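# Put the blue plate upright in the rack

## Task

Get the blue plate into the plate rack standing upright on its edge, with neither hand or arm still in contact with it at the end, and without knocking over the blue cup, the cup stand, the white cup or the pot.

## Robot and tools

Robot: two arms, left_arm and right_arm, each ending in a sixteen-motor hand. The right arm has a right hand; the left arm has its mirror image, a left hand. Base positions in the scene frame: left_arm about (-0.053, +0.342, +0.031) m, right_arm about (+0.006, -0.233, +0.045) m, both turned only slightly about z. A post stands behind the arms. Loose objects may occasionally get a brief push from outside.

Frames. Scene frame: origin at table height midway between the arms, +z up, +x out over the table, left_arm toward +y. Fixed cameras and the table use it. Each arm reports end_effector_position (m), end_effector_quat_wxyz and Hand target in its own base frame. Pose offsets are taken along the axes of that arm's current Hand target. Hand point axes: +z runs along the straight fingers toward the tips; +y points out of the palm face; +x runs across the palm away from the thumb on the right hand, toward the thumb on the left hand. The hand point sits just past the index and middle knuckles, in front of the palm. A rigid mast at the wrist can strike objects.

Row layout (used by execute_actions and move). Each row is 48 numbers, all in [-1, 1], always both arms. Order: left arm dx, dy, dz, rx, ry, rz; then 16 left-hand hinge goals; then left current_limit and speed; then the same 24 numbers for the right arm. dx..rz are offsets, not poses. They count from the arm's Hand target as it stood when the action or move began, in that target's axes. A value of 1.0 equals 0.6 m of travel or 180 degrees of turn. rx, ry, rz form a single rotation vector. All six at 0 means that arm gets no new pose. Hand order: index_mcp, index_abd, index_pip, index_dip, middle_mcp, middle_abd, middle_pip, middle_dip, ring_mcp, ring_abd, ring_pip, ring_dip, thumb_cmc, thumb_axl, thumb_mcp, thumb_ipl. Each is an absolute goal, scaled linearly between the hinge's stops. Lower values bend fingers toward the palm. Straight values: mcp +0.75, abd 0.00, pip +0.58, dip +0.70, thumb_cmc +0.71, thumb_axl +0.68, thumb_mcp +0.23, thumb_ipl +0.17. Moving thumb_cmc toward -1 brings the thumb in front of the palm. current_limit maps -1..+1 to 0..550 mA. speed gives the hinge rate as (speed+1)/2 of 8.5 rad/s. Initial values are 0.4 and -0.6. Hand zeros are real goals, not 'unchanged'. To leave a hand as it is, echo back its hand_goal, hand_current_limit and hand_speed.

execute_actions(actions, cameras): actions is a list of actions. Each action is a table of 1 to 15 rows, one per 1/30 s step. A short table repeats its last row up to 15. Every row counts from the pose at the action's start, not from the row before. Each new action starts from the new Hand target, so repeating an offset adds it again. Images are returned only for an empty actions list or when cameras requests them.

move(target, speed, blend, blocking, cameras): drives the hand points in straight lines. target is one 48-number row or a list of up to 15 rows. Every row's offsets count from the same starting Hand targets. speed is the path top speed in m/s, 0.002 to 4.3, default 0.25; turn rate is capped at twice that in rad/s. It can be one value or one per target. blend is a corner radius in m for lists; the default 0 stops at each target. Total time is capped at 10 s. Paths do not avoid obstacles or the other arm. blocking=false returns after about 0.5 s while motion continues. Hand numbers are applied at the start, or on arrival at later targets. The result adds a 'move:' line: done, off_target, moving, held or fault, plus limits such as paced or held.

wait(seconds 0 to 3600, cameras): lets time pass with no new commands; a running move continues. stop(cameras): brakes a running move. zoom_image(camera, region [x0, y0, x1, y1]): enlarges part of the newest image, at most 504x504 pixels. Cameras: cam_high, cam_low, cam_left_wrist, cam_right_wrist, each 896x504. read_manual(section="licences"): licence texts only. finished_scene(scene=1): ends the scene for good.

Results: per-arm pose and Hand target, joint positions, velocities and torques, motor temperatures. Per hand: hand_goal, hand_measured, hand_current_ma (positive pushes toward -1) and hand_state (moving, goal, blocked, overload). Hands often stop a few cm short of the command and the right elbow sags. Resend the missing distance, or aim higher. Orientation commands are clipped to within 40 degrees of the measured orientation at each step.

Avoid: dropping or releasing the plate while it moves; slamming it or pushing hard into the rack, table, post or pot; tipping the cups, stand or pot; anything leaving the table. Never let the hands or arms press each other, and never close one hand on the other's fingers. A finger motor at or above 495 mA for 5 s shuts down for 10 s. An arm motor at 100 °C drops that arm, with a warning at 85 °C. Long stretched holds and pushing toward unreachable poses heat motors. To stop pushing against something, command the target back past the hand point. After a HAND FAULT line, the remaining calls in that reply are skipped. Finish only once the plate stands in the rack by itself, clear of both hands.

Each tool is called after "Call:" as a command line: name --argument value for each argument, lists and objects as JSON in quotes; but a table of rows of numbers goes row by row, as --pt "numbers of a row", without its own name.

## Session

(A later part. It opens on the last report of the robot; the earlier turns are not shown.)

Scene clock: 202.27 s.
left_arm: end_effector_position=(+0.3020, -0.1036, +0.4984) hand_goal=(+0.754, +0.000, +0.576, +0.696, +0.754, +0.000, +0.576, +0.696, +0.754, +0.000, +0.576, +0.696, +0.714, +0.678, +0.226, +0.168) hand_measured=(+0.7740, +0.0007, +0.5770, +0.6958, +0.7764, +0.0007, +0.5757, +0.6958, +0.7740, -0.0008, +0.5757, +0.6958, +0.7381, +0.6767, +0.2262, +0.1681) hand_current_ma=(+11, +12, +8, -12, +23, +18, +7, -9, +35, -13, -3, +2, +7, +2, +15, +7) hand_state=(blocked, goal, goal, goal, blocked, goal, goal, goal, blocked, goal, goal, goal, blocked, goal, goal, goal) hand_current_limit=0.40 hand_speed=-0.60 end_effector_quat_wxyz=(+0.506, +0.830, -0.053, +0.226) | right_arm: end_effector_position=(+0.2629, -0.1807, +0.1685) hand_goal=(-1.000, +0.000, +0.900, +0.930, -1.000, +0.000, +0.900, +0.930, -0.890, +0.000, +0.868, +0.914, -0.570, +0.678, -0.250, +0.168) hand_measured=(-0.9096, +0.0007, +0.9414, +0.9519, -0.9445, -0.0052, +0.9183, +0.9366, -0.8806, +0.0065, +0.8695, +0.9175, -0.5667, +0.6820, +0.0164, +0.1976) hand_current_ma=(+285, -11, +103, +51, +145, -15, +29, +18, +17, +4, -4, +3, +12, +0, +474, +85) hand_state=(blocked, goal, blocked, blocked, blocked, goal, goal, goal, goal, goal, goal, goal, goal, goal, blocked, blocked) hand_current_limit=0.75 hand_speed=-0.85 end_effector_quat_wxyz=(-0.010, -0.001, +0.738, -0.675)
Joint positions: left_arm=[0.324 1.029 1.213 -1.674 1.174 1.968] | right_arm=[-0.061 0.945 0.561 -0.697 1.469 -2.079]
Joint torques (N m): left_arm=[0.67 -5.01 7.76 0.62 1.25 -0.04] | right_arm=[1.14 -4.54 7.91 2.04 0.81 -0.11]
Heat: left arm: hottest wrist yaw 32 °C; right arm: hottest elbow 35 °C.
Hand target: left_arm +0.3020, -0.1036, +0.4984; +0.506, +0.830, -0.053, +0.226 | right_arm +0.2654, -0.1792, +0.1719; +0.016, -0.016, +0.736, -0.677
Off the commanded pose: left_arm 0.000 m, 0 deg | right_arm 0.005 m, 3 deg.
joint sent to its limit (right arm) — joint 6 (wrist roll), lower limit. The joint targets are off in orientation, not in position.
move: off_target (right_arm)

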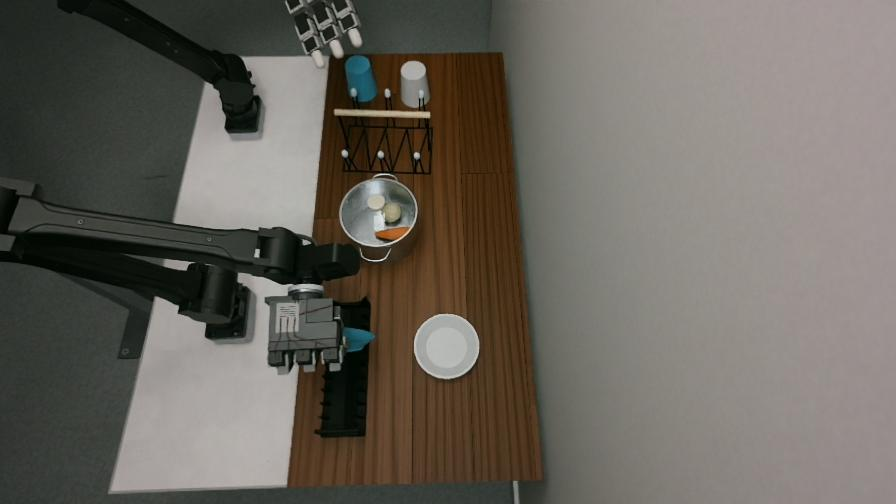

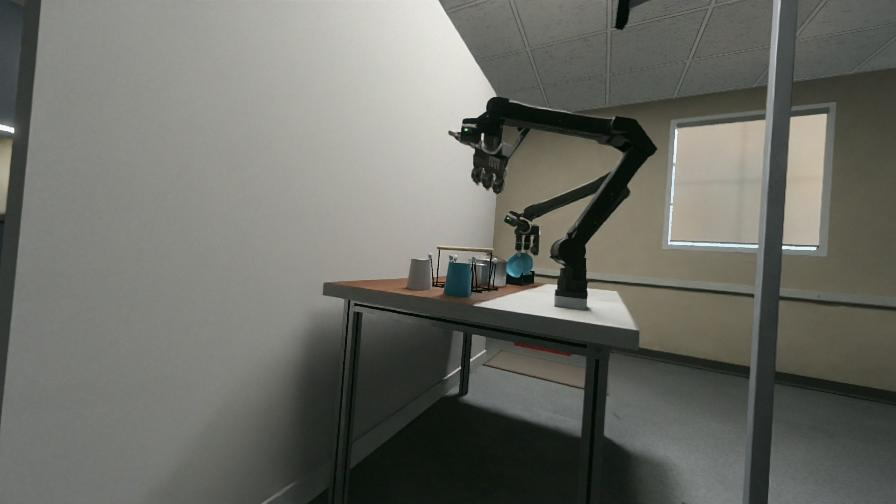

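Call:
move --target '[0,0,0,0,0,0,0.754,0,0.576,0.696,0.754,0,0.576,0.696,0.754,0,0.576,0.696,0.714,0.678,0.226,0.168,0.4,-0.6, -0.0043,-0.0025,-0.0502,0,0.0138,0.0012,-1,0,0.9,0.93,-1,0,0.9,0.93,-0.89,0,0.8686,0.913,-0.571,0.677,-0.25,0.1676,0.3,-0.85]' --speed 0.04 --cameras '["cam_high","cam_low","cam_right_wrist"]'

Call:
zoom_image --camera "cam_high" --region '[315, 285, 385, 355]'

Call:
zoom_image --camera "cam_low" --region '[495, 235, 545, 290]'

Scene clock: 207.80 s.
left_arm: end_effector_position=(+0.3020, -0.1036, +0.4984) hand_goal=(+0.754, +0.000, +0.576, +0.696, +0.754, +0.000, +0.576, +0.696, +0.754, +0.000, +0.576, +0.696, +0.714, +0.678, +0.226, +0.168) hand_measured=(+0.7752, +0.0007, +0.5770, +0.6958, +0.7764, +0.0007, +0.5770, +0.6958, +0.7752, -0.0008, +0.5770, +0.6958, +0.7381, +0.6777, +0.2252, +0.1681) hand_current_ma=(+6, +8, +2, -10, +28, +3, +3, -7, +16, -13, -9, +9, +4, +8, +19, +10) hand_state=(blocked, goal, goal, goal, blocked, goal, goal, goal, blocked, goal, goal, goal, blocked, goal, goal, goal) hand_current_limit=0.40 hand_speed=-0.60 end_effector_quat_wxyz=(+0.506, +0.830, -0.053, +0.226) | right_arm: end_effector_position=(+0.2549, -0.1550, +0.1690) hand_goal=(-1.000, +0.000, +0.900, +0.930, -1.000, +0.000, +0.900, +0.930, -0.890, +0.000, +0.868, +0.914, -0.570, +0.678, -0.250, +0.168) hand_measured=(-0.9096, +0.0139, +0.9516, +0.9570, -0.9578, -0.0023, +0.9196, +0.9379, -0.8806, +0.0065, +0.8695, +0.9188, -0.5580, +0.6809, +0.0174, +0.1996) hand_current_ma=(+278, +9, +133, +66, +105, -9, +30, +20, +15, +0, +0, +5, +30, +1, +353, +96) hand_state=(blocked, goal, blocked, blocked, blocked, goal, goal, goal, goal, goal, goal, goal, goal, goal, blocked, blocked) hand_current_limit=0.30 hand_speed=-0.85 end_effector_quat_wxyz=(+0.006, -0.016, +0.740, -0.673)
Joint positions: left_arm=[0.324 1.029 1.213 -1.674 1.174 1.968] | right_arm=[0.041 1.026 0.634 -1.291 1.475 -1.472]
Joint torques (N m): left_arm=[0.44 -5.19 7.84 0.54 1.22 -0.05] | right_arm=[1.67 -2.9 9.43 -0.29 0.65 0.13]
Heat: left arm: hottest wrist yaw 32 °C; right arm: hottest elbow 35 °C.
Hand target: left_arm +0.3020, -0.1036, +0.4984; +0.506, +0.830, -0.053, +0.226 | right_arm +0.2667, -0.1492, +0.1760; +0.001, +0.000, +0.736, -0.677
Off the commanded pose: left_arm 0.000 m, 0 deg | right_arm 0.015 m, 2 deg.
move: off_target (right_arm)
cam_right_wrist: T_world_to_cam=[[0.75104, 0.03248, -0.65946, -0.03574], [0.46604, 0.68142, 0.56433, -0.15422], [0.4677, -0.73117, 0.49664, -0.19225]] pos_world=[0.18863, -0.03432, 0.15894]

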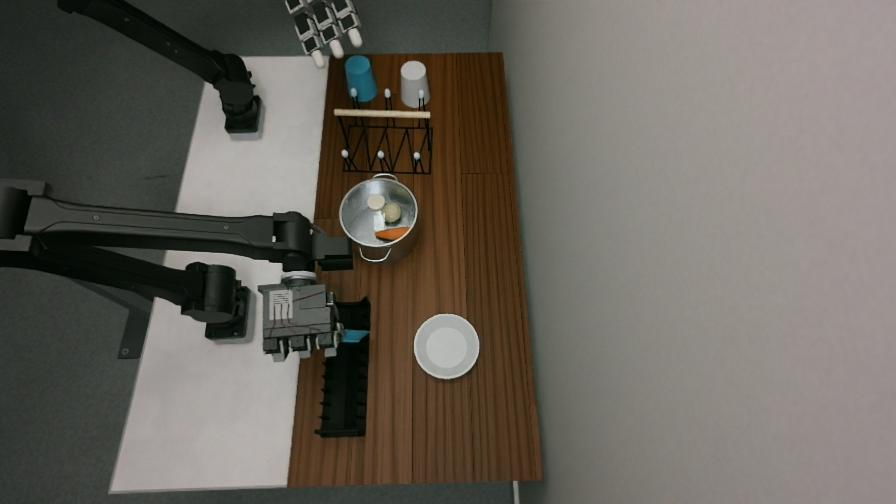

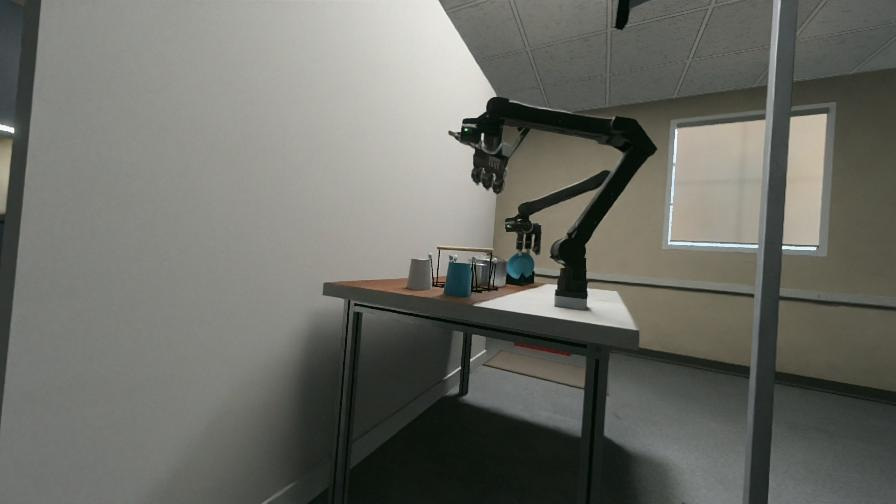

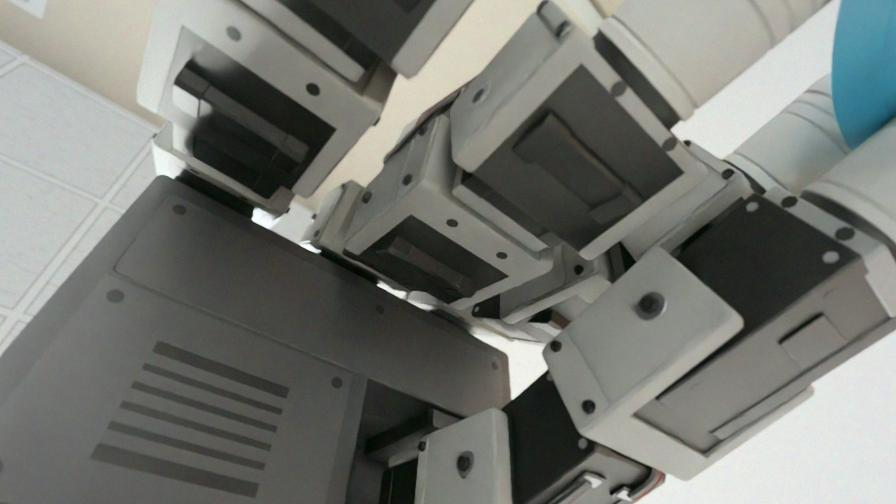

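Scaled by 7.200 from the camera's image (finer frame: 1280x720).

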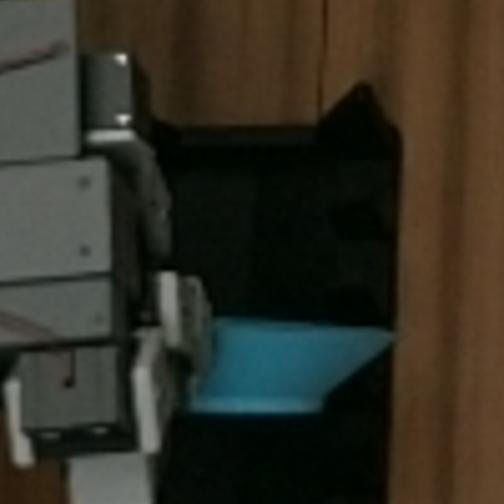

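Scaled by 9.164 from the camera's image (finer frame: 1280x720).

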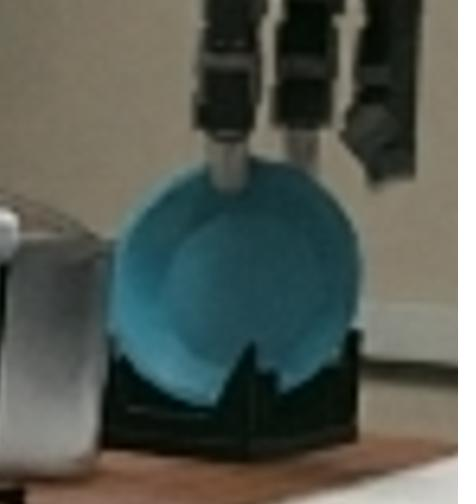

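Call:
move --target '[0,0,0,0,0,0,0.754,0,0.576,0.696,0.754,0,0.576,0.696,0.754,0,0.576,0.696,0.714,0.678,0.226,0.168,0.4,-0.6, -0.0205,0.021,-0.0303,0,0,0,-1,0,0.9,0.93,-1,0,0.9,0.93,-0.89,0,0.8686,0.913,-0.571,0.677,-0.25,0.1676,0.2,-0.85]' --speed 0.04 --cameras '["cam_high","cam_low"]'

Call:
zoom_image --camera "cam_high" --region '[315, 285, 385, 355]'

Call:
zoom_image --camera "cam_low" --region '[495, 235, 545, 290]'

Scene clock: 212.40 s.
left_arm: end_effector_position=(+0.3020, -0.1036, +0.4984) hand_goal=(+0.754, +0.000, +0.576, +0.696, +0.754, +0.000, +0.576, +0.696, +0.754, +0.000, +0.576, +0.696, +0.714, +0.678, +0.226, +0.168) hand_measured=(+0.7740, -0.0008, +0.5770, +0.6958, +0.7764, -0.0008, +0.5770, +0.6958, +0.7740, -0.0008, +0.5770, +0.6958, +0.7381, +0.6767, +0.2262, +0.1681) hand_current_ma=(+11, +18, +12, -8, +25, +1, +4, -10, +23, -4, -7, -14, +8, +1, +5, -4) hand_state=(blocked, goal, goal, goal, blocked, goal, goal, goal, blocked, goal, goal, goal, blocked, goal, goal, goal) hand_current_limit=0.40 hand_speed=-0.60 end_effector_quat_wxyz=(+0.506, +0.830, -0.053, +0.226) | right_arm: end_effector_position=(+0.2673, -0.1360, +0.1601) hand_goal=(-1.000, +0.000, +0.900, +0.930, -1.000, +0.000, +0.900, +0.930, -0.890, +0.000, +0.868, +0.914, -0.570, +0.678, -0.250, +0.168) hand_measured=(-0.9096, +0.0139, +0.9529, +0.9595, -0.9554, -0.0052, +0.9234, +0.9442, -0.8806, +0.0065, +0.8695, +0.9175, -0.5580, +0.6809, +0.0184, +0.2081) hand_current_ma=(+277, +6, +143, +68, +102, -14, +46, +38, +13, +1, -5, +2, +30, +5, +326, +133) hand_state=(blocked, goal, blocked, blocked, blocked, goal, blocked, goal, goal, goal, goal, goal, goal, goal, blocked, blocked) hand_current_limit=0.20 hand_speed=-0.85 end_effector_quat_wxyz=(+0.003, -0.017, +0.747, -0.665)
Joint positions: left_arm=[0.324 1.029 1.213 -1.674 1.174 1.968] | right_arm=[0.108 1.204 0.706 -1.674 1.429 -0.984]
Joint torques (N m): left_arm=[0.09 -5.25 7.76 0.61 1.28 0] | right_arm=[1.61 -4.19 8.21 -0.87 0.57 0.19]
Heat: left arm: hottest wrist yaw 32 °C; right arm: hottest elbow 36 °C.
Hand target: left_arm +0.3020, -0.1036, +0.4984; +0.506, +0.830, -0.053, +0.226 | right_arm +0.2790, -0.1300, +0.1648; +0.001, +0.000, +0.736, -0.677
Off the commanded pose: left_arm 0.000 m, 0 deg | right_arm 0.014 m, 3 deg.
joint sent to its limit (right arm) — joint 4 (wrist pitch), lower limit. The joint targets are off in orientation, not in position.
move: off_target (right_arm)

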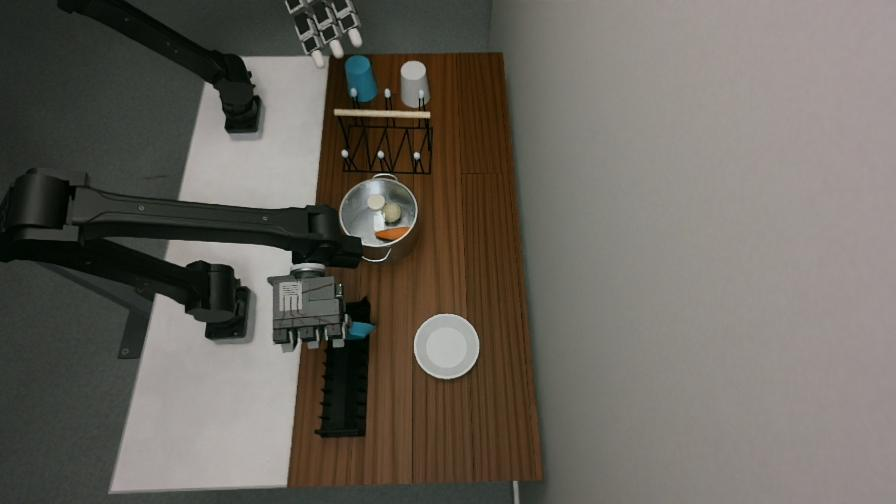

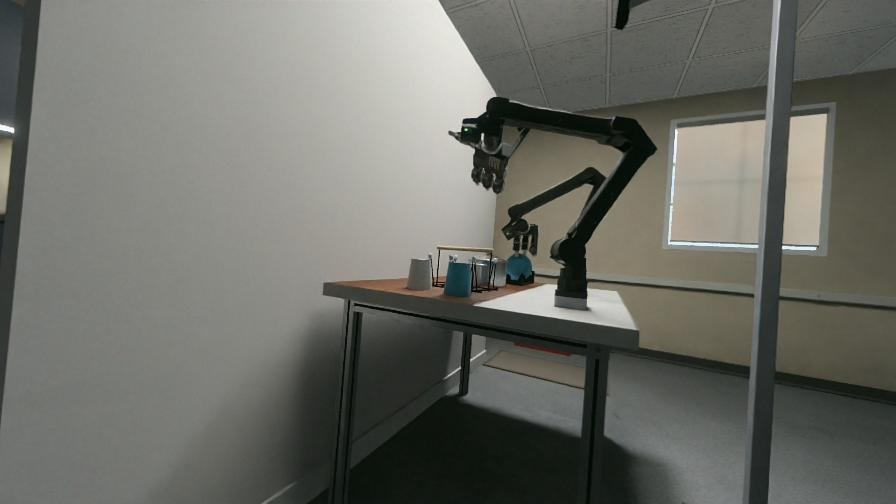

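Scaled by 7.200 from the camera's image (finer frame: 1280x720).

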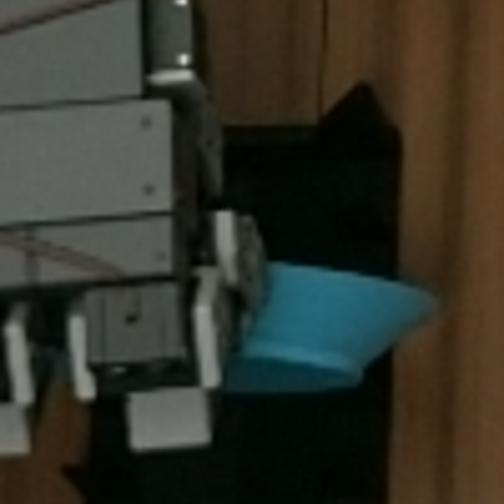

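Scaled by 9.164 from the camera's image (finer frame: 1280x720).

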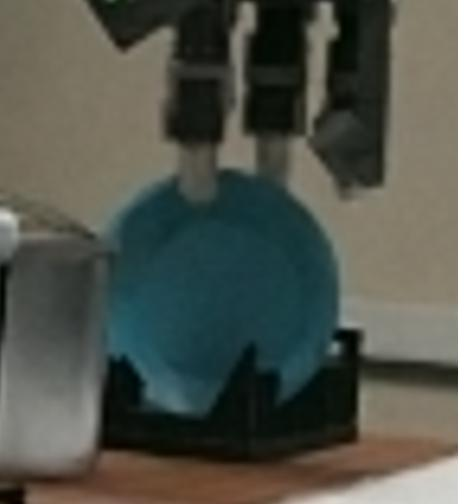

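Call:
move --target '[0,0,0,0,0,0,0.754,0,0.576,0.696,0.754,0,0.576,0.696,0.754,0,0.576,0.696,0.714,0.678,0.226,0.168,0.4,-0.6, 0,0.02,0.0017,0,0,0,-1,0,0.9,0.93,-1,0,0.9,0.93,-0.89,0,0.8686,0.913,-0.571,0.677,-0.25,0.1676,0.1,-0.85]' --speed 0.04 --cameras '["cam_high","cam_low"]'

Call:
zoom_image --camera "cam_high" --region '[315, 285, 385, 355]'

Call:
zoom_image --camera "cam_low" --region '[495, 235, 545, 290]'

Scene clock: 215.73 s.
left_arm: end_effector_position=(+0.3020, -0.1036, +0.4984) hand_goal=(+0.754, +0.000, +0.576, +0.696, +0.754, +0.000, +0.576, +0.696, +0.754, +0.000, +0.576, +0.696, +0.714, +0.678, +0.226, +0.168) hand_measured=(+0.7740, +0.0007, +0.5770, +0.6958, +0.7764, -0.0008, +0.5770, +0.6971, +0.7740, +0.0007, +0.5770, +0.6958, +0.7381, +0.6777, +0.2252, +0.1672) hand_current_ma=(+5, +21, +5, -6, +14, +9, +7, -7, +18, +3, -8, -1, +1, +0, +4, -2) hand_state=(blocked, goal, goal, goal, blocked, goal, goal, goal, blocked, goal, goal, goal, blocked, goal, goal, goal) hand_current_limit=0.40 hand_speed=-0.60 end_effector_quat_wxyz=(+0.506, +0.830, -0.053, +0.226) | right_arm: end_effector_position=(+0.2696, -0.1354, +0.1570) hand_goal=(-1.000, +0.000, +0.900, +0.930, -1.000, +0.000, +0.900, +0.930, -0.890, +0.000, +0.868, +0.914, -0.570, +0.678, -0.250, +0.168) hand_measured=(-0.9132, -0.0023, +0.9504, +0.9595, -0.9566, -0.0257, +0.9324, +0.9506, -0.8806, +0.0065, +0.8695, +0.9175, -0.5693, +0.6767, +0.0203, +0.2081) hand_current_ma=(+267, -5, +128, +66, +104, -39, +66, +58, +11, +2, -4, +4, +9, -4, +298, +131) hand_state=(blocked, goal, blocked, blocked, blocked, blocked, blocked, blocked, goal, goal, goal, goal, goal, goal, blocked, blocked) hand_current_limit=0.10 hand_speed=-0.85 end_effector_quat_wxyz=(+0.005, -0.016, +0.745, -0.666)
Joint positions: left_arm=[0.324 1.029 1.213 -1.674 1.174 1.968] | right_arm=[0.112 1.224 0.706 -1.688 1.431 -0.946]
Joint torques (N m): left_arm=[0.62 -4.84 7.65 0.65 1.23 -0.02] | right_arm=[1.49 -3.37 7.04 -0.43 0.38 0.35]
Heat: left arm: hottest wrist yaw 32 °C; right arm: hottest elbow 36 °C.
Hand target: left_arm +0.3020, -0.1036, +0.4984; +0.506, +0.830, -0.053, +0.226 | right_arm +0.2790, -0.1301, +0.1529; +0.001, +0.000, +0.736, -0.677
Off the commanded pose: left_arm 0.000 m, 0 deg | right_arm 0.012 m, 3 deg.
joint read past its limit (right arm) — joint 4 (wrist pitch), lower limit.
joint sent to its limit (right arm) — joint 4 (wrist pitch), lower limit. The joint targets are off in orientation, not in position.
move: off_target (right_arm)

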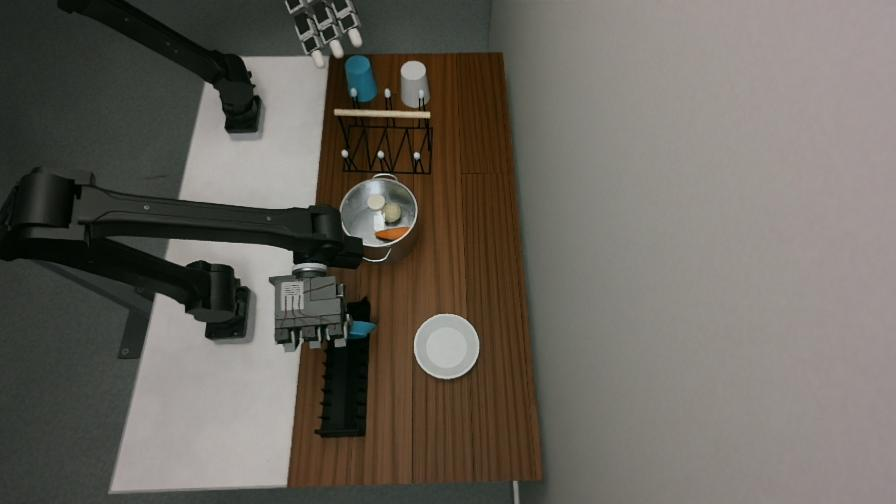

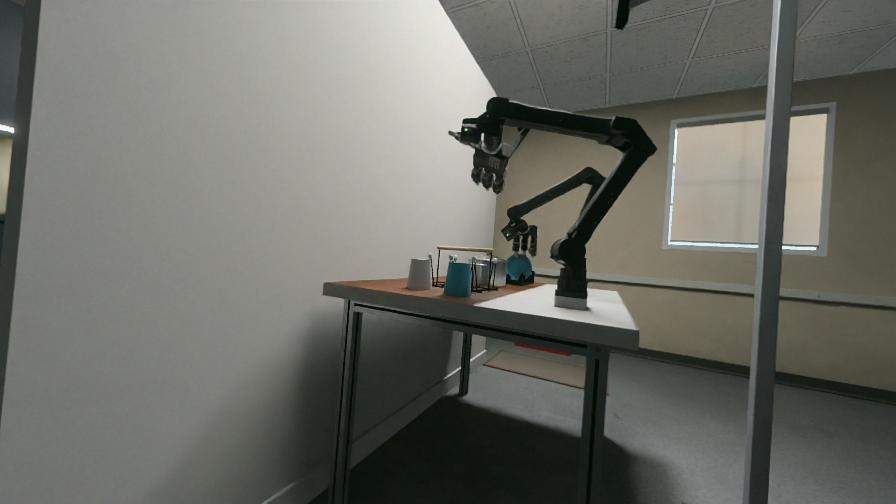

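Scaled by 7.200 from the camera's image (finer frame: 1280x720).

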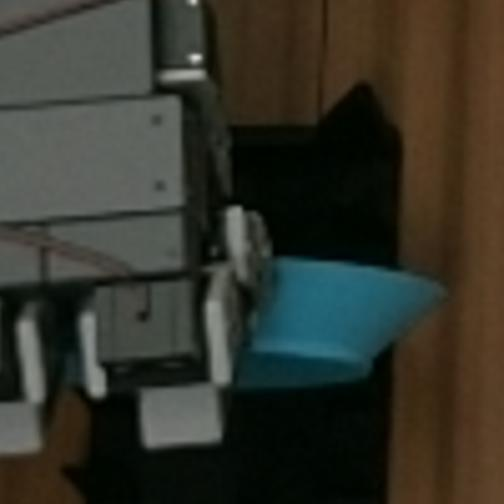

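Scaled by 9.164 from the camera's image (finer frame: 1280x720).

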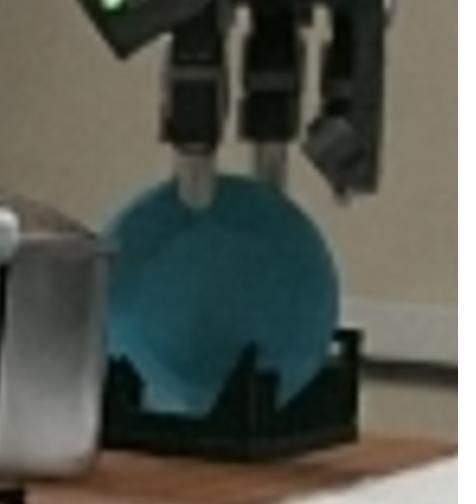

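Call:
move --target '[0,0,0,0,0,0,0.754,0,0.576,0.696,0.754,0,0.576,0.696,0.754,0,0.576,0.696,0.714,0.678,0.226,0.168,0.4,-0.6, 0,0,0,0,0,0,-0.915,0,0.94,0.955,-0.945,0,0.925,0.945,-0.89,0,0.8686,0.913,-0.571,0.677,0.0,0.18,0.1,-0.92]' --cameras '["cam_high"]'

Call:
zoom_image --camera "cam_high" --region '[315, 285, 385, 355]'

Scene clock: 219.20 s.
left_arm: end_effector_position=(+0.3020, -0.1036, +0.4984) hand_goal=(+0.754, +0.000, +0.576, +0.696, +0.754, +0.000, +0.576, +0.696, +0.754, +0.000, +0.576, +0.696, +0.714, +0.678, +0.226, +0.168) hand_measured=(+0.7740, -0.0008, +0.5770, +0.6958, +0.7764, -0.0008, +0.5770, +0.6971, +0.7740, -0.0008, +0.5770, +0.6958, +0.7381, +0.6767, +0.2262, +0.1681) hand_current_ma=(+15, +7, +16, -4, +15, +20, +7, +5, +18, -1, -11, -14, +8, +4, +25, +1) hand_state=(blocked, goal, goal, goal, blocked, goal, goal, goal, blocked, goal, goal, goal, blocked, goal, goal, goal) hand_current_limit=0.40 hand_speed=-0.60 end_effector_quat_wxyz=(+0.506, +0.830, -0.053, +0.226) | right_arm: end_effector_position=(+0.2704, -0.1353, +0.1566) hand_goal=(-0.914, +0.000, +0.940, +0.956, -0.944, +0.000, +0.926, +0.946, -0.890, +0.000, +0.868, +0.914, -0.570, +0.678, +0.000, +0.180) hand_measured=(-0.9096, -0.0081, +0.9529, +0.9646, -0.9421, -0.0242, +0.9350, +0.9531, -0.8806, +0.0065, +0.8695, +0.9175, -0.5730, +0.6767, +0.0233, +0.2024) hand_current_ma=(+4, -13, +27, +17, -3, -35, +14, +20, +10, +9, -9, +2, +5, -4, +62, +59) hand_state=(goal, goal, goal, goal, goal, blocked, goal, goal, goal, goal, goal, goal, goal, goal, blocked, blocked) hand_current_limit=0.10 hand_speed=-0.92 end_effector_quat_wxyz=(+0.007, -0.013, +0.746, -0.666)
Joint positions: left_arm=[0.324 1.029 1.213 -1.674 1.174 1.968] | right_arm=[0.112 1.226 0.706 -1.688 1.431 -0.936]
Joint torques (N m): left_arm=[1.2 -5.19 7.62 0.47 1.19 -0.01] | right_arm=[1.44 -3.55 7.04 -0.4 0.42 0.27]
Heat: left arm: hottest wrist yaw 32 °C; right arm: hottest elbow 35 °C.
Hand target: left_arm +0.3020, -0.1036, +0.4984; +0.506, +0.830, -0.053, +0.226 | right_arm +0.2790, -0.1301, +0.1529; +0.001, +0.000, +0.736, -0.677
Off the commanded pose: left_arm 0.000 m, 0 deg | right_arm 0.011 m, 2 deg.
joint read past its limit (right arm) — joint 4 (wrist pitch), lower limit.
joint sent to its limit (right arm) — joint 4 (wrist pitch), lower limit. The joint targets are off in orientation, not in position.
move: done

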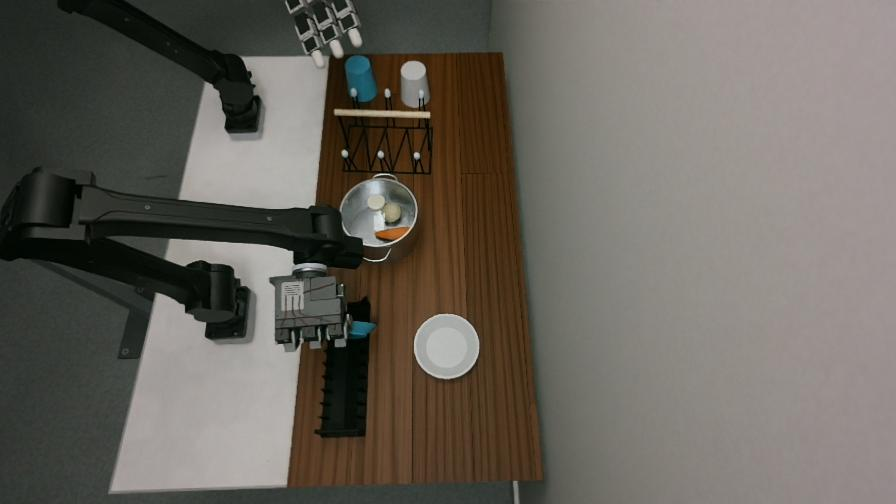

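Scaled by 7.200 from the camera's image (finer frame: 1280x720).

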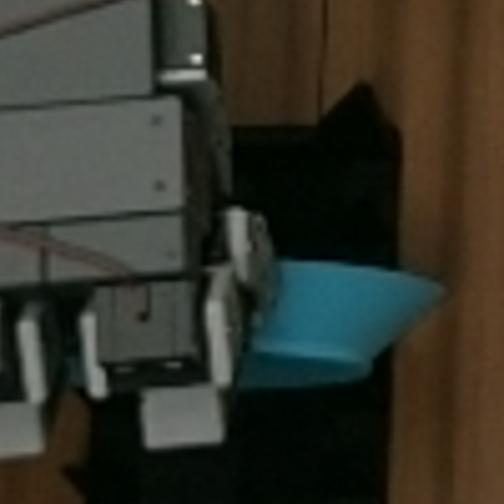

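Call:
move --target '[0,0,0,0,0,0,0.754,0,0.576,0.696,0.754,0,0.576,0.696,0.754,0,0.576,0.696,0.714,0.678,0.226,0.168,0.4,-0.6, 0,0,0,0,0,0,-0.905,0,0.95,0.96,-0.93,0,0.935,0.95,-0.89,0,0.8686,0.913,-0.571,0.677,0.3,0.18,0.1,-0.93]' --cameras '["cam_high","cam_low"]'

Call:
zoom_image --camera "cam_high" --region '[315, 285, 385, 355]'

Call:
zoom_image --camera "cam_low" --region '[495, 235, 545, 290]'

Scene clock: 221.67 s.
left_arm: end_effector_position=(+0.3020, -0.1036, +0.4984) hand_goal=(+0.754, +0.000, +0.576, +0.696, +0.754, +0.000, +0.576, +0.696, +0.754, +0.000, +0.576, +0.696, +0.714, +0.678, +0.226, +0.168) hand_measured=(+0.7752, -0.0008, +0.5770, +0.6971, +0.7764, -0.0008, +0.5770, +0.6958, +0.7740, +0.0007, +0.5757, +0.6958, +0.7381, +0.6777, +0.2262, +0.1681) hand_current_ma=(+7, -3, +13, -5, +17, +9, -1, -13, +35, -3, -13, +3, +19, -1, +6, +5) hand_state=(blocked, goal, goal, goal, blocked, goal, goal, goal, blocked, goal, goal, goal, blocked, goal, goal, goal) hand_current_limit=0.40 hand_speed=-0.60 end_effector_quat_wxyz=(+0.506, +0.830, -0.053, +0.226) | right_arm: end_effector_position=(+0.2713, -0.1350, +0.1532) hand_goal=(-0.904, +0.000, +0.950, +0.960, -0.930, +0.000, +0.936, +0.950, -0.890, +0.000, +0.868, +0.914, -0.570, +0.678, +0.300, +0.180) hand_measured=(-0.9011, -0.0066, +0.9529, +0.9646, -0.9276, -0.0066, +0.9388, +0.9531, -0.8806, +0.0065, +0.8695, +0.9175, -0.5693, +0.6777, +0.2965, +0.1805) hand_current_ma=(-2, -8, +9, +14, +4, -17, +0, +8, +17, +6, -11, +7, +15, -8, -13, -2) hand_state=(goal, goal, goal, goal, goal, goal, goal, goal, goal, goal, goal, goal, goal, goal, goal, goal) hand_current_limit=0.10 hand_speed=-0.93 end_effector_quat_wxyz=(+0.005, -0.012, +0.747, -0.665)
Joint positions: left_arm=[0.324 1.029 1.213 -1.674 1.174 1.968] | right_arm=[0.112 1.239 0.706 -1.688 1.425 -0.924]
Joint torques (N m): left_arm=[0.97 -4.72 7.68 0.38 1.2 0.03] | right_arm=[1.49 -4.48 6.99 -0.44 0.6 0.16]
Heat: left arm: hottest wrist yaw 32 °C; right arm: hottest elbow 35 °C.
Hand target: left_arm +0.3020, -0.1036, +0.4984; +0.506, +0.830, -0.053, +0.226 | right_arm +0.2790, -0.1301, +0.1529; +0.001, +0.000, +0.736, -0.677
Off the commanded pose: left_arm 0.000 m, 0 deg | right_arm 0.009 m, 2 deg.
joint read past its limit (right arm) — joint 4 (wrist pitch), lower limit.
joint sent to its limit (right arm) — joint 4 (wrist pitch), lower limit. The joint targets are off in orientation, not in position.
move: done

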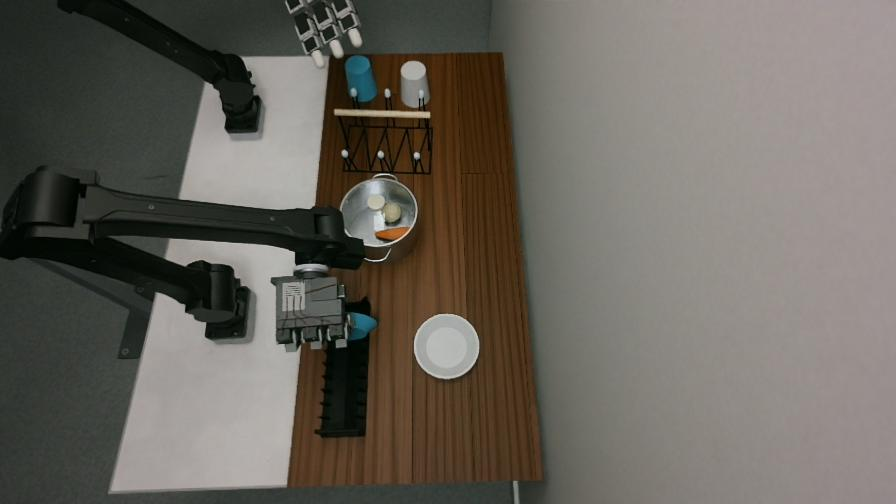

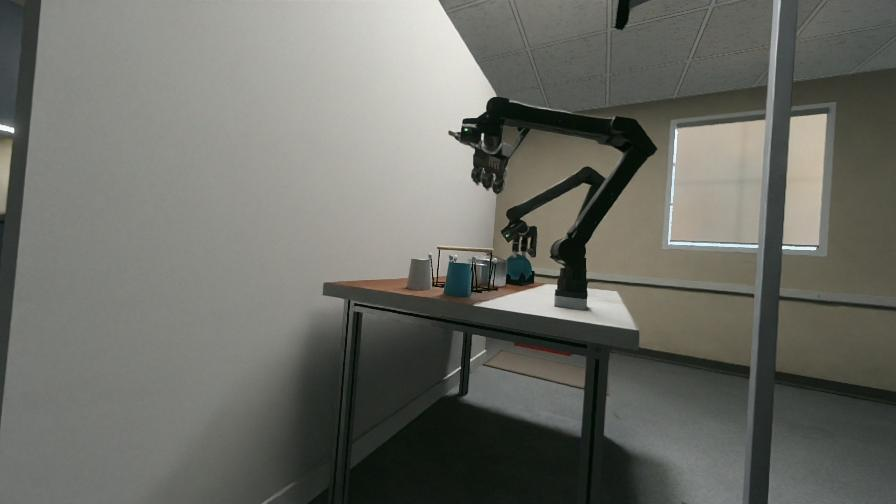

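Scaled by 7.200 from the camera's image (finer frame: 1280x720).

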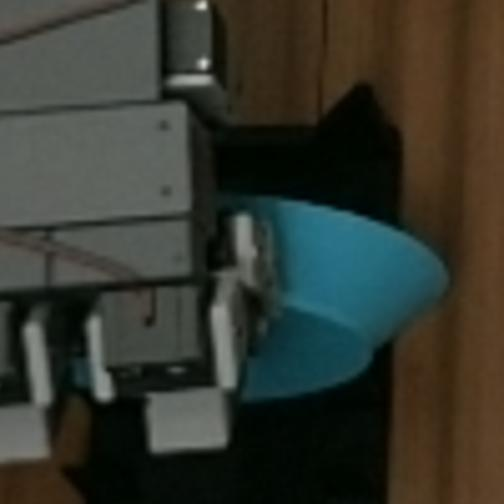

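Scaled by 9.164 from the camera's image (finer frame: 1280x720).

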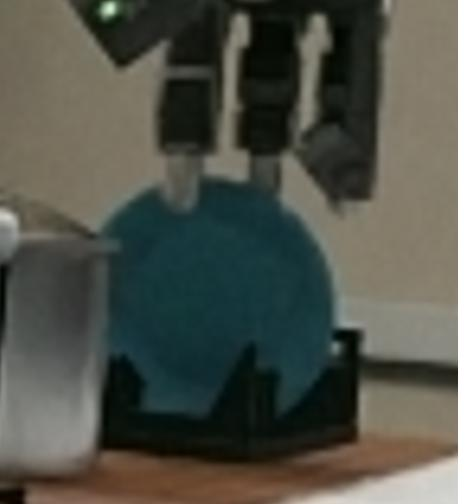

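Call:
move --target '[0,0,0,0,0,0,0.754,0,0.576,0.696,0.754,0,0.576,0.696,0.754,0,0.576,0.696,0.714,0.678,0.226,0.168,0.4,-0.6, 0,0,0,0,0,0,-0.8,0,0.95,0.96,-0.82,0,0.935,0.95,-0.8,0,0.8686,0.913,-0.571,0.677,0.42,0.18,0.1,-0.9]' --cameras '["cam_high","cam_low"]'

Call:
zoom_image --camera "cam_high" --region '[315, 285, 385, 355]'

Call:
zoom_image --camera "cam_low" --region '[495, 235, 545, 290]'

Scene clock: 224.47 s.
left_arm: end_effector_position=(+0.3020, -0.1036, +0.4984) hand_goal=(+0.754, +0.000, +0.576, +0.696, +0.754, +0.000, +0.576, +0.696, +0.754, +0.000, +0.576, +0.696, +0.714, +0.678, +0.226, +0.168) hand_measured=(+0.7752, -0.0008, +0.5770, +0.6958, +0.7764, +0.0007, +0.5770, +0.6958, +0.7752, +0.0007, +0.5770, +0.6958, +0.7381, +0.6767, +0.2262, +0.1681) hand_current_ma=(+9, +9, +11, -10, +19, +3, +6, -12, +31, +1, -12, -20, +28, -6, +12, +5) hand_state=(blocked, goal, goal, goal, blocked, goal, goal, goal, blocked, goal, goal, goal, blocked, goal, goal, goal) hand_current_limit=0.40 hand_speed=-0.60 end_effector_quat_wxyz=(+0.506, +0.830, -0.053, +0.226) | right_arm: end_effector_position=(+0.2713, -0.1350, +0.1532) hand_goal=(-0.800, +0.000, +0.950, +0.960, -0.820, +0.000, +0.936, +0.950, -0.800, +0.000, +0.868, +0.914, -0.570, +0.678, +0.420, +0.180) hand_measured=(-0.7998, -0.0052, +0.9529, +0.9646, -0.8191, -0.0066, +0.9375, +0.9531, -0.7974, +0.0065, +0.8708, +0.9175, -0.5693, +0.6767, +0.4132, +0.1795) hand_current_ma=(-3, -15, +10, +15, -4, -12, +0, +12, -1, +2, -5, +8, -1, -7, -24, -7) hand_state=(goal, goal, goal, goal, goal, goal, goal, goal, goal, goal, goal, goal, goal, goal, goal, goal) hand_current_limit=0.10 hand_speed=-0.90 end_effector_quat_wxyz=(+0.005, -0.012, +0.747, -0.665)
Joint positions: left_arm=[0.324 1.029 1.213 -1.674 1.174 1.968] | right_arm=[0.112 1.239 0.706 -1.688 1.425 -0.924]
Joint torques (N m): left_arm=[0.67 -5.6 7.62 0.43 1.22 -0.04] | right_arm=[1.44 -4.48 6.97 -0.44 0.62 0.16]
Heat: left arm: hottest wrist yaw 32 °C; right arm: hottest elbow 35 °C.
Hand target: left_arm +0.3020, -0.1036, +0.4984; +0.506, +0.830, -0.053, +0.226 | right_arm +0.2790, -0.1301, +0.1529; +0.001, +0.000, +0.736, -0.677
Off the commanded pose: left_arm 0.000 m, 0 deg | right_arm 0.009 m, 2 deg.
joint read past its limit (right arm) — joint 4 (wrist pitch), lower limit.
joint sent to its limit (right arm) — joint 4 (wrist pitch), lower limit. The joint targets are off in orientation, not in position.
move: done

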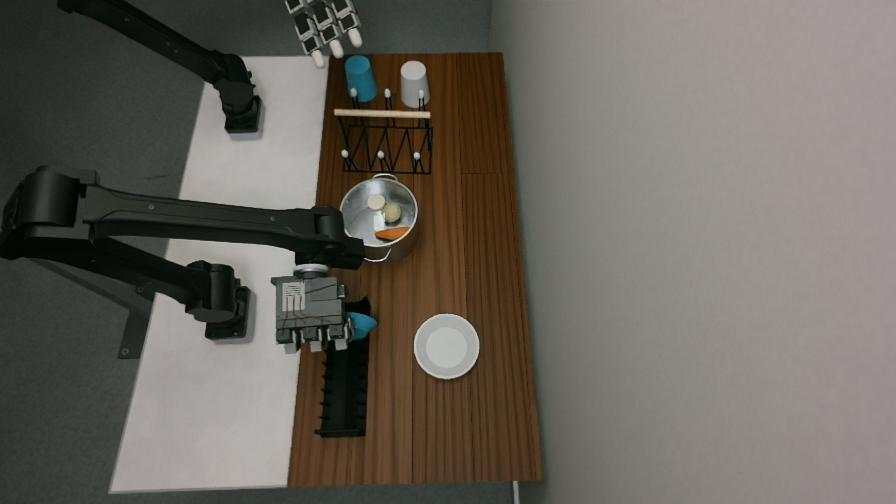

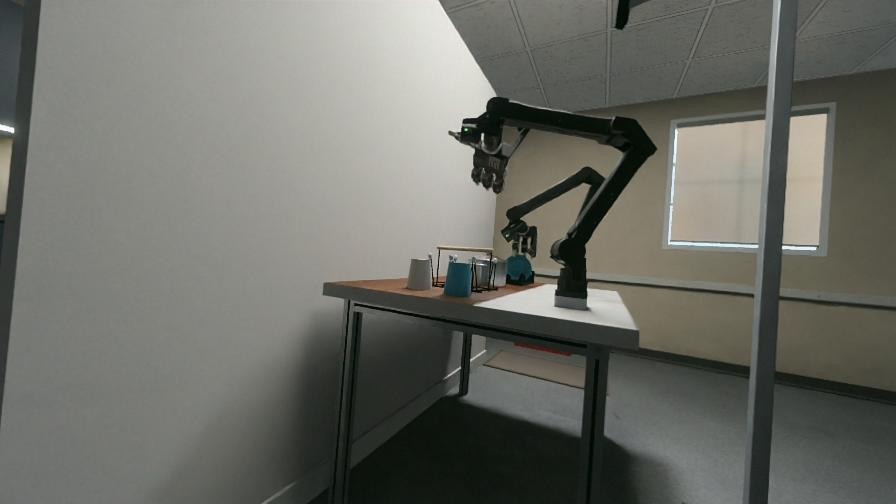

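Scaled by 7.200 from the camera's image (finer frame: 1280x720).

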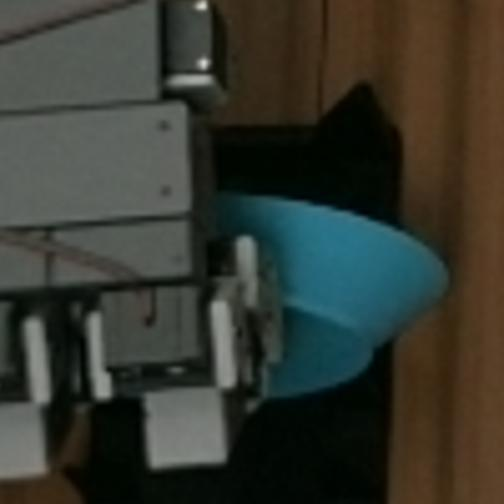

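Scaled by 9.164 from the camera's image (finer frame: 1280x720).

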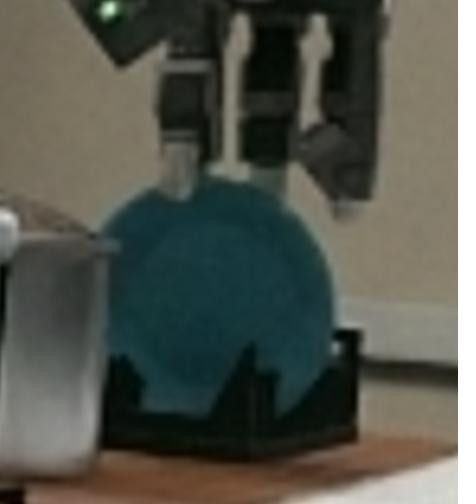

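Call:
move --target '[0,0,0,0,0,0,0.754,0,0.576,0.696,0.754,0,0.576,0.696,0.754,0,0.576,0.696,0.714,0.678,0.226,0.168,0.4,-0.6, 0,-0.2491,-0.0208,0,0,0,-0.8,0,0.95,0.96,-0.82,0,0.935,0.95,-0.8,0,0.8686,0.913,-0.571,0.677,0.42,0.18,0.1,-0.9]' --speed 0.07 --cameras '["cam_high","cam_low"]'

Call:
zoom_image --camera "cam_high" --region '[300, 275, 390, 365]'

Call:
zoom_image --camera "cam_low" --region '[495, 235, 545, 290]'

Scene clock: 228.60 s.
left_arm: end_effector_position=(+0.3020, -0.1036, +0.4984) hand_goal=(+0.754, +0.000, +0.576, +0.696, +0.754, +0.000, +0.576, +0.696, +0.754, +0.000, +0.576, +0.696, +0.714, +0.678, +0.226, +0.168) hand_measured=(+0.7752, +0.0007, +0.5757, +0.6958, +0.7764, +0.0007, +0.5770, +0.6958, +0.7740, +0.0007, +0.5770, +0.6958, +0.7381, +0.6777, +0.2262, +0.1681) hand_current_ma=(+12, +4, +0, -12, +25, -2, -2, -8, +33, -9, -5, -10, +15, +2, +2, +11) hand_state=(blocked, goal, goal, goal, blocked, goal, goal, goal, blocked, goal, goal, goal, blocked, goal, goal, goal) hand_current_limit=0.40 hand_speed=-0.60 end_effector_quat_wxyz=(+0.506, +0.830, -0.053, +0.226) | right_arm: end_effector_position=(+0.2732, -0.1322, +0.2873) hand_goal=(-0.800, +0.000, +0.950, +0.960, -0.820, +0.000, +0.936, +0.950, -0.800, +0.000, +0.868, +0.914, -0.570, +0.678, +0.420, +0.180) hand_measured=(-0.7998, -0.0052, +0.9529, +0.9646, -0.8191, -0.0066, +0.9388, +0.9544, -0.7986, +0.0065, +0.8708, +0.9175, -0.5705, +0.6777, +0.4152, +0.1795) hand_current_ma=(-4, -14, +4, +11, -6, -9, +3, +6, -2, -2, +1, +6, +11, -1, -15, +1) hand_state=(goal, goal, goal, goal, goal, goal, goal, goal, goal, goal, goal, goal, goal, goal, goal, goal) hand_current_limit=0.10 hand_speed=-0.90 end_effector_quat_wxyz=(+0.023, -0.042, +0.751, -0.659)
Joint positions: left_arm=[0.324 1.029 1.213 -1.674 1.174 1.968] | right_arm=[0.112 0.986 0.944 -1.688 1.438 -1.431]
Joint torques (N m): left_arm=[-0.38 -5.07 7.69 0.59 1.22 0.01] | right_arm=[0.44 -4.6 10.4 0.4 0.94 -0.11]
Heat: left arm: hottest wrist yaw 32 °C; right arm: hottest elbow 35 °C.
Hand target: left_arm +0.3020, -0.1036, +0.4984; +0.506, +0.830, -0.053, +0.226 | right_arm +0.2787, -0.1302, +0.3028; +0.001, +0.000, +0.736, -0.677
Off the commanded pose: left_arm 0.000 m, 0 deg | right_arm 0.017 m, 6 deg.
joint read past its limit (right arm) — joint 4 (wrist pitch), lower limit.
joint sent to its limit (right arm) — joint 4 (wrist pitch), lower limit. The joint targets are off in orientation, not in position.
move: off_target (right_arm)

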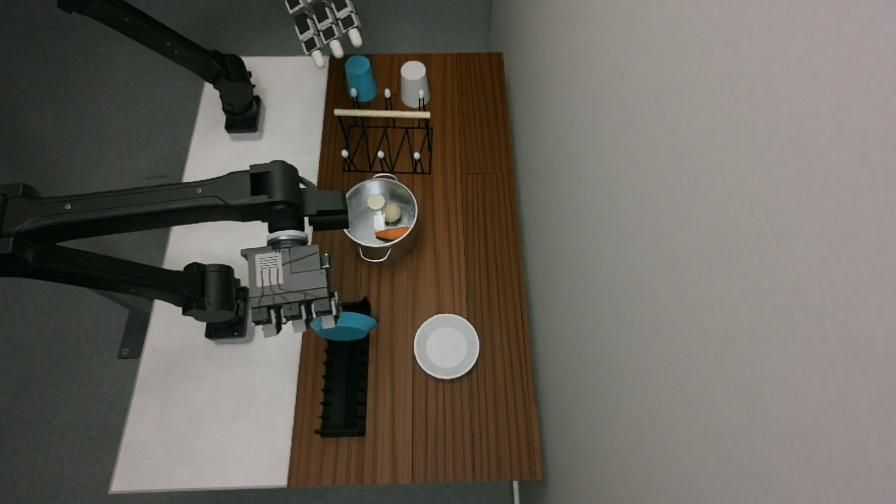

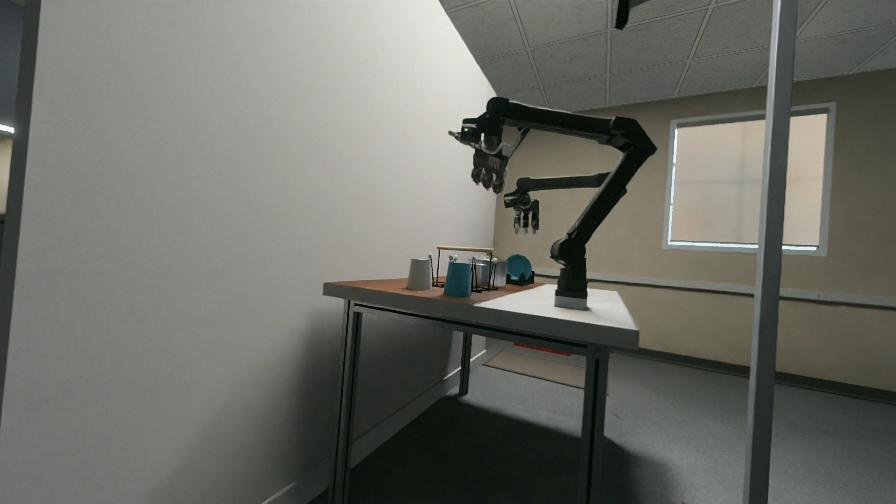

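Scaled by 5.600 from the camera's image (finer frame: 1280x720).

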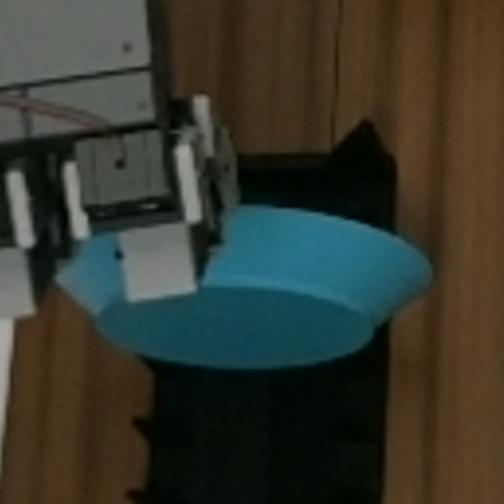

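Scaled by 9.164 from the camera's image (finer frame: 1280x720).

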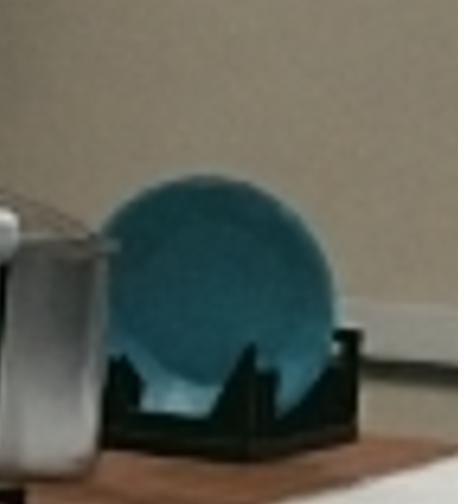

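Call:
finished_scene

The scene is finished: the task was done.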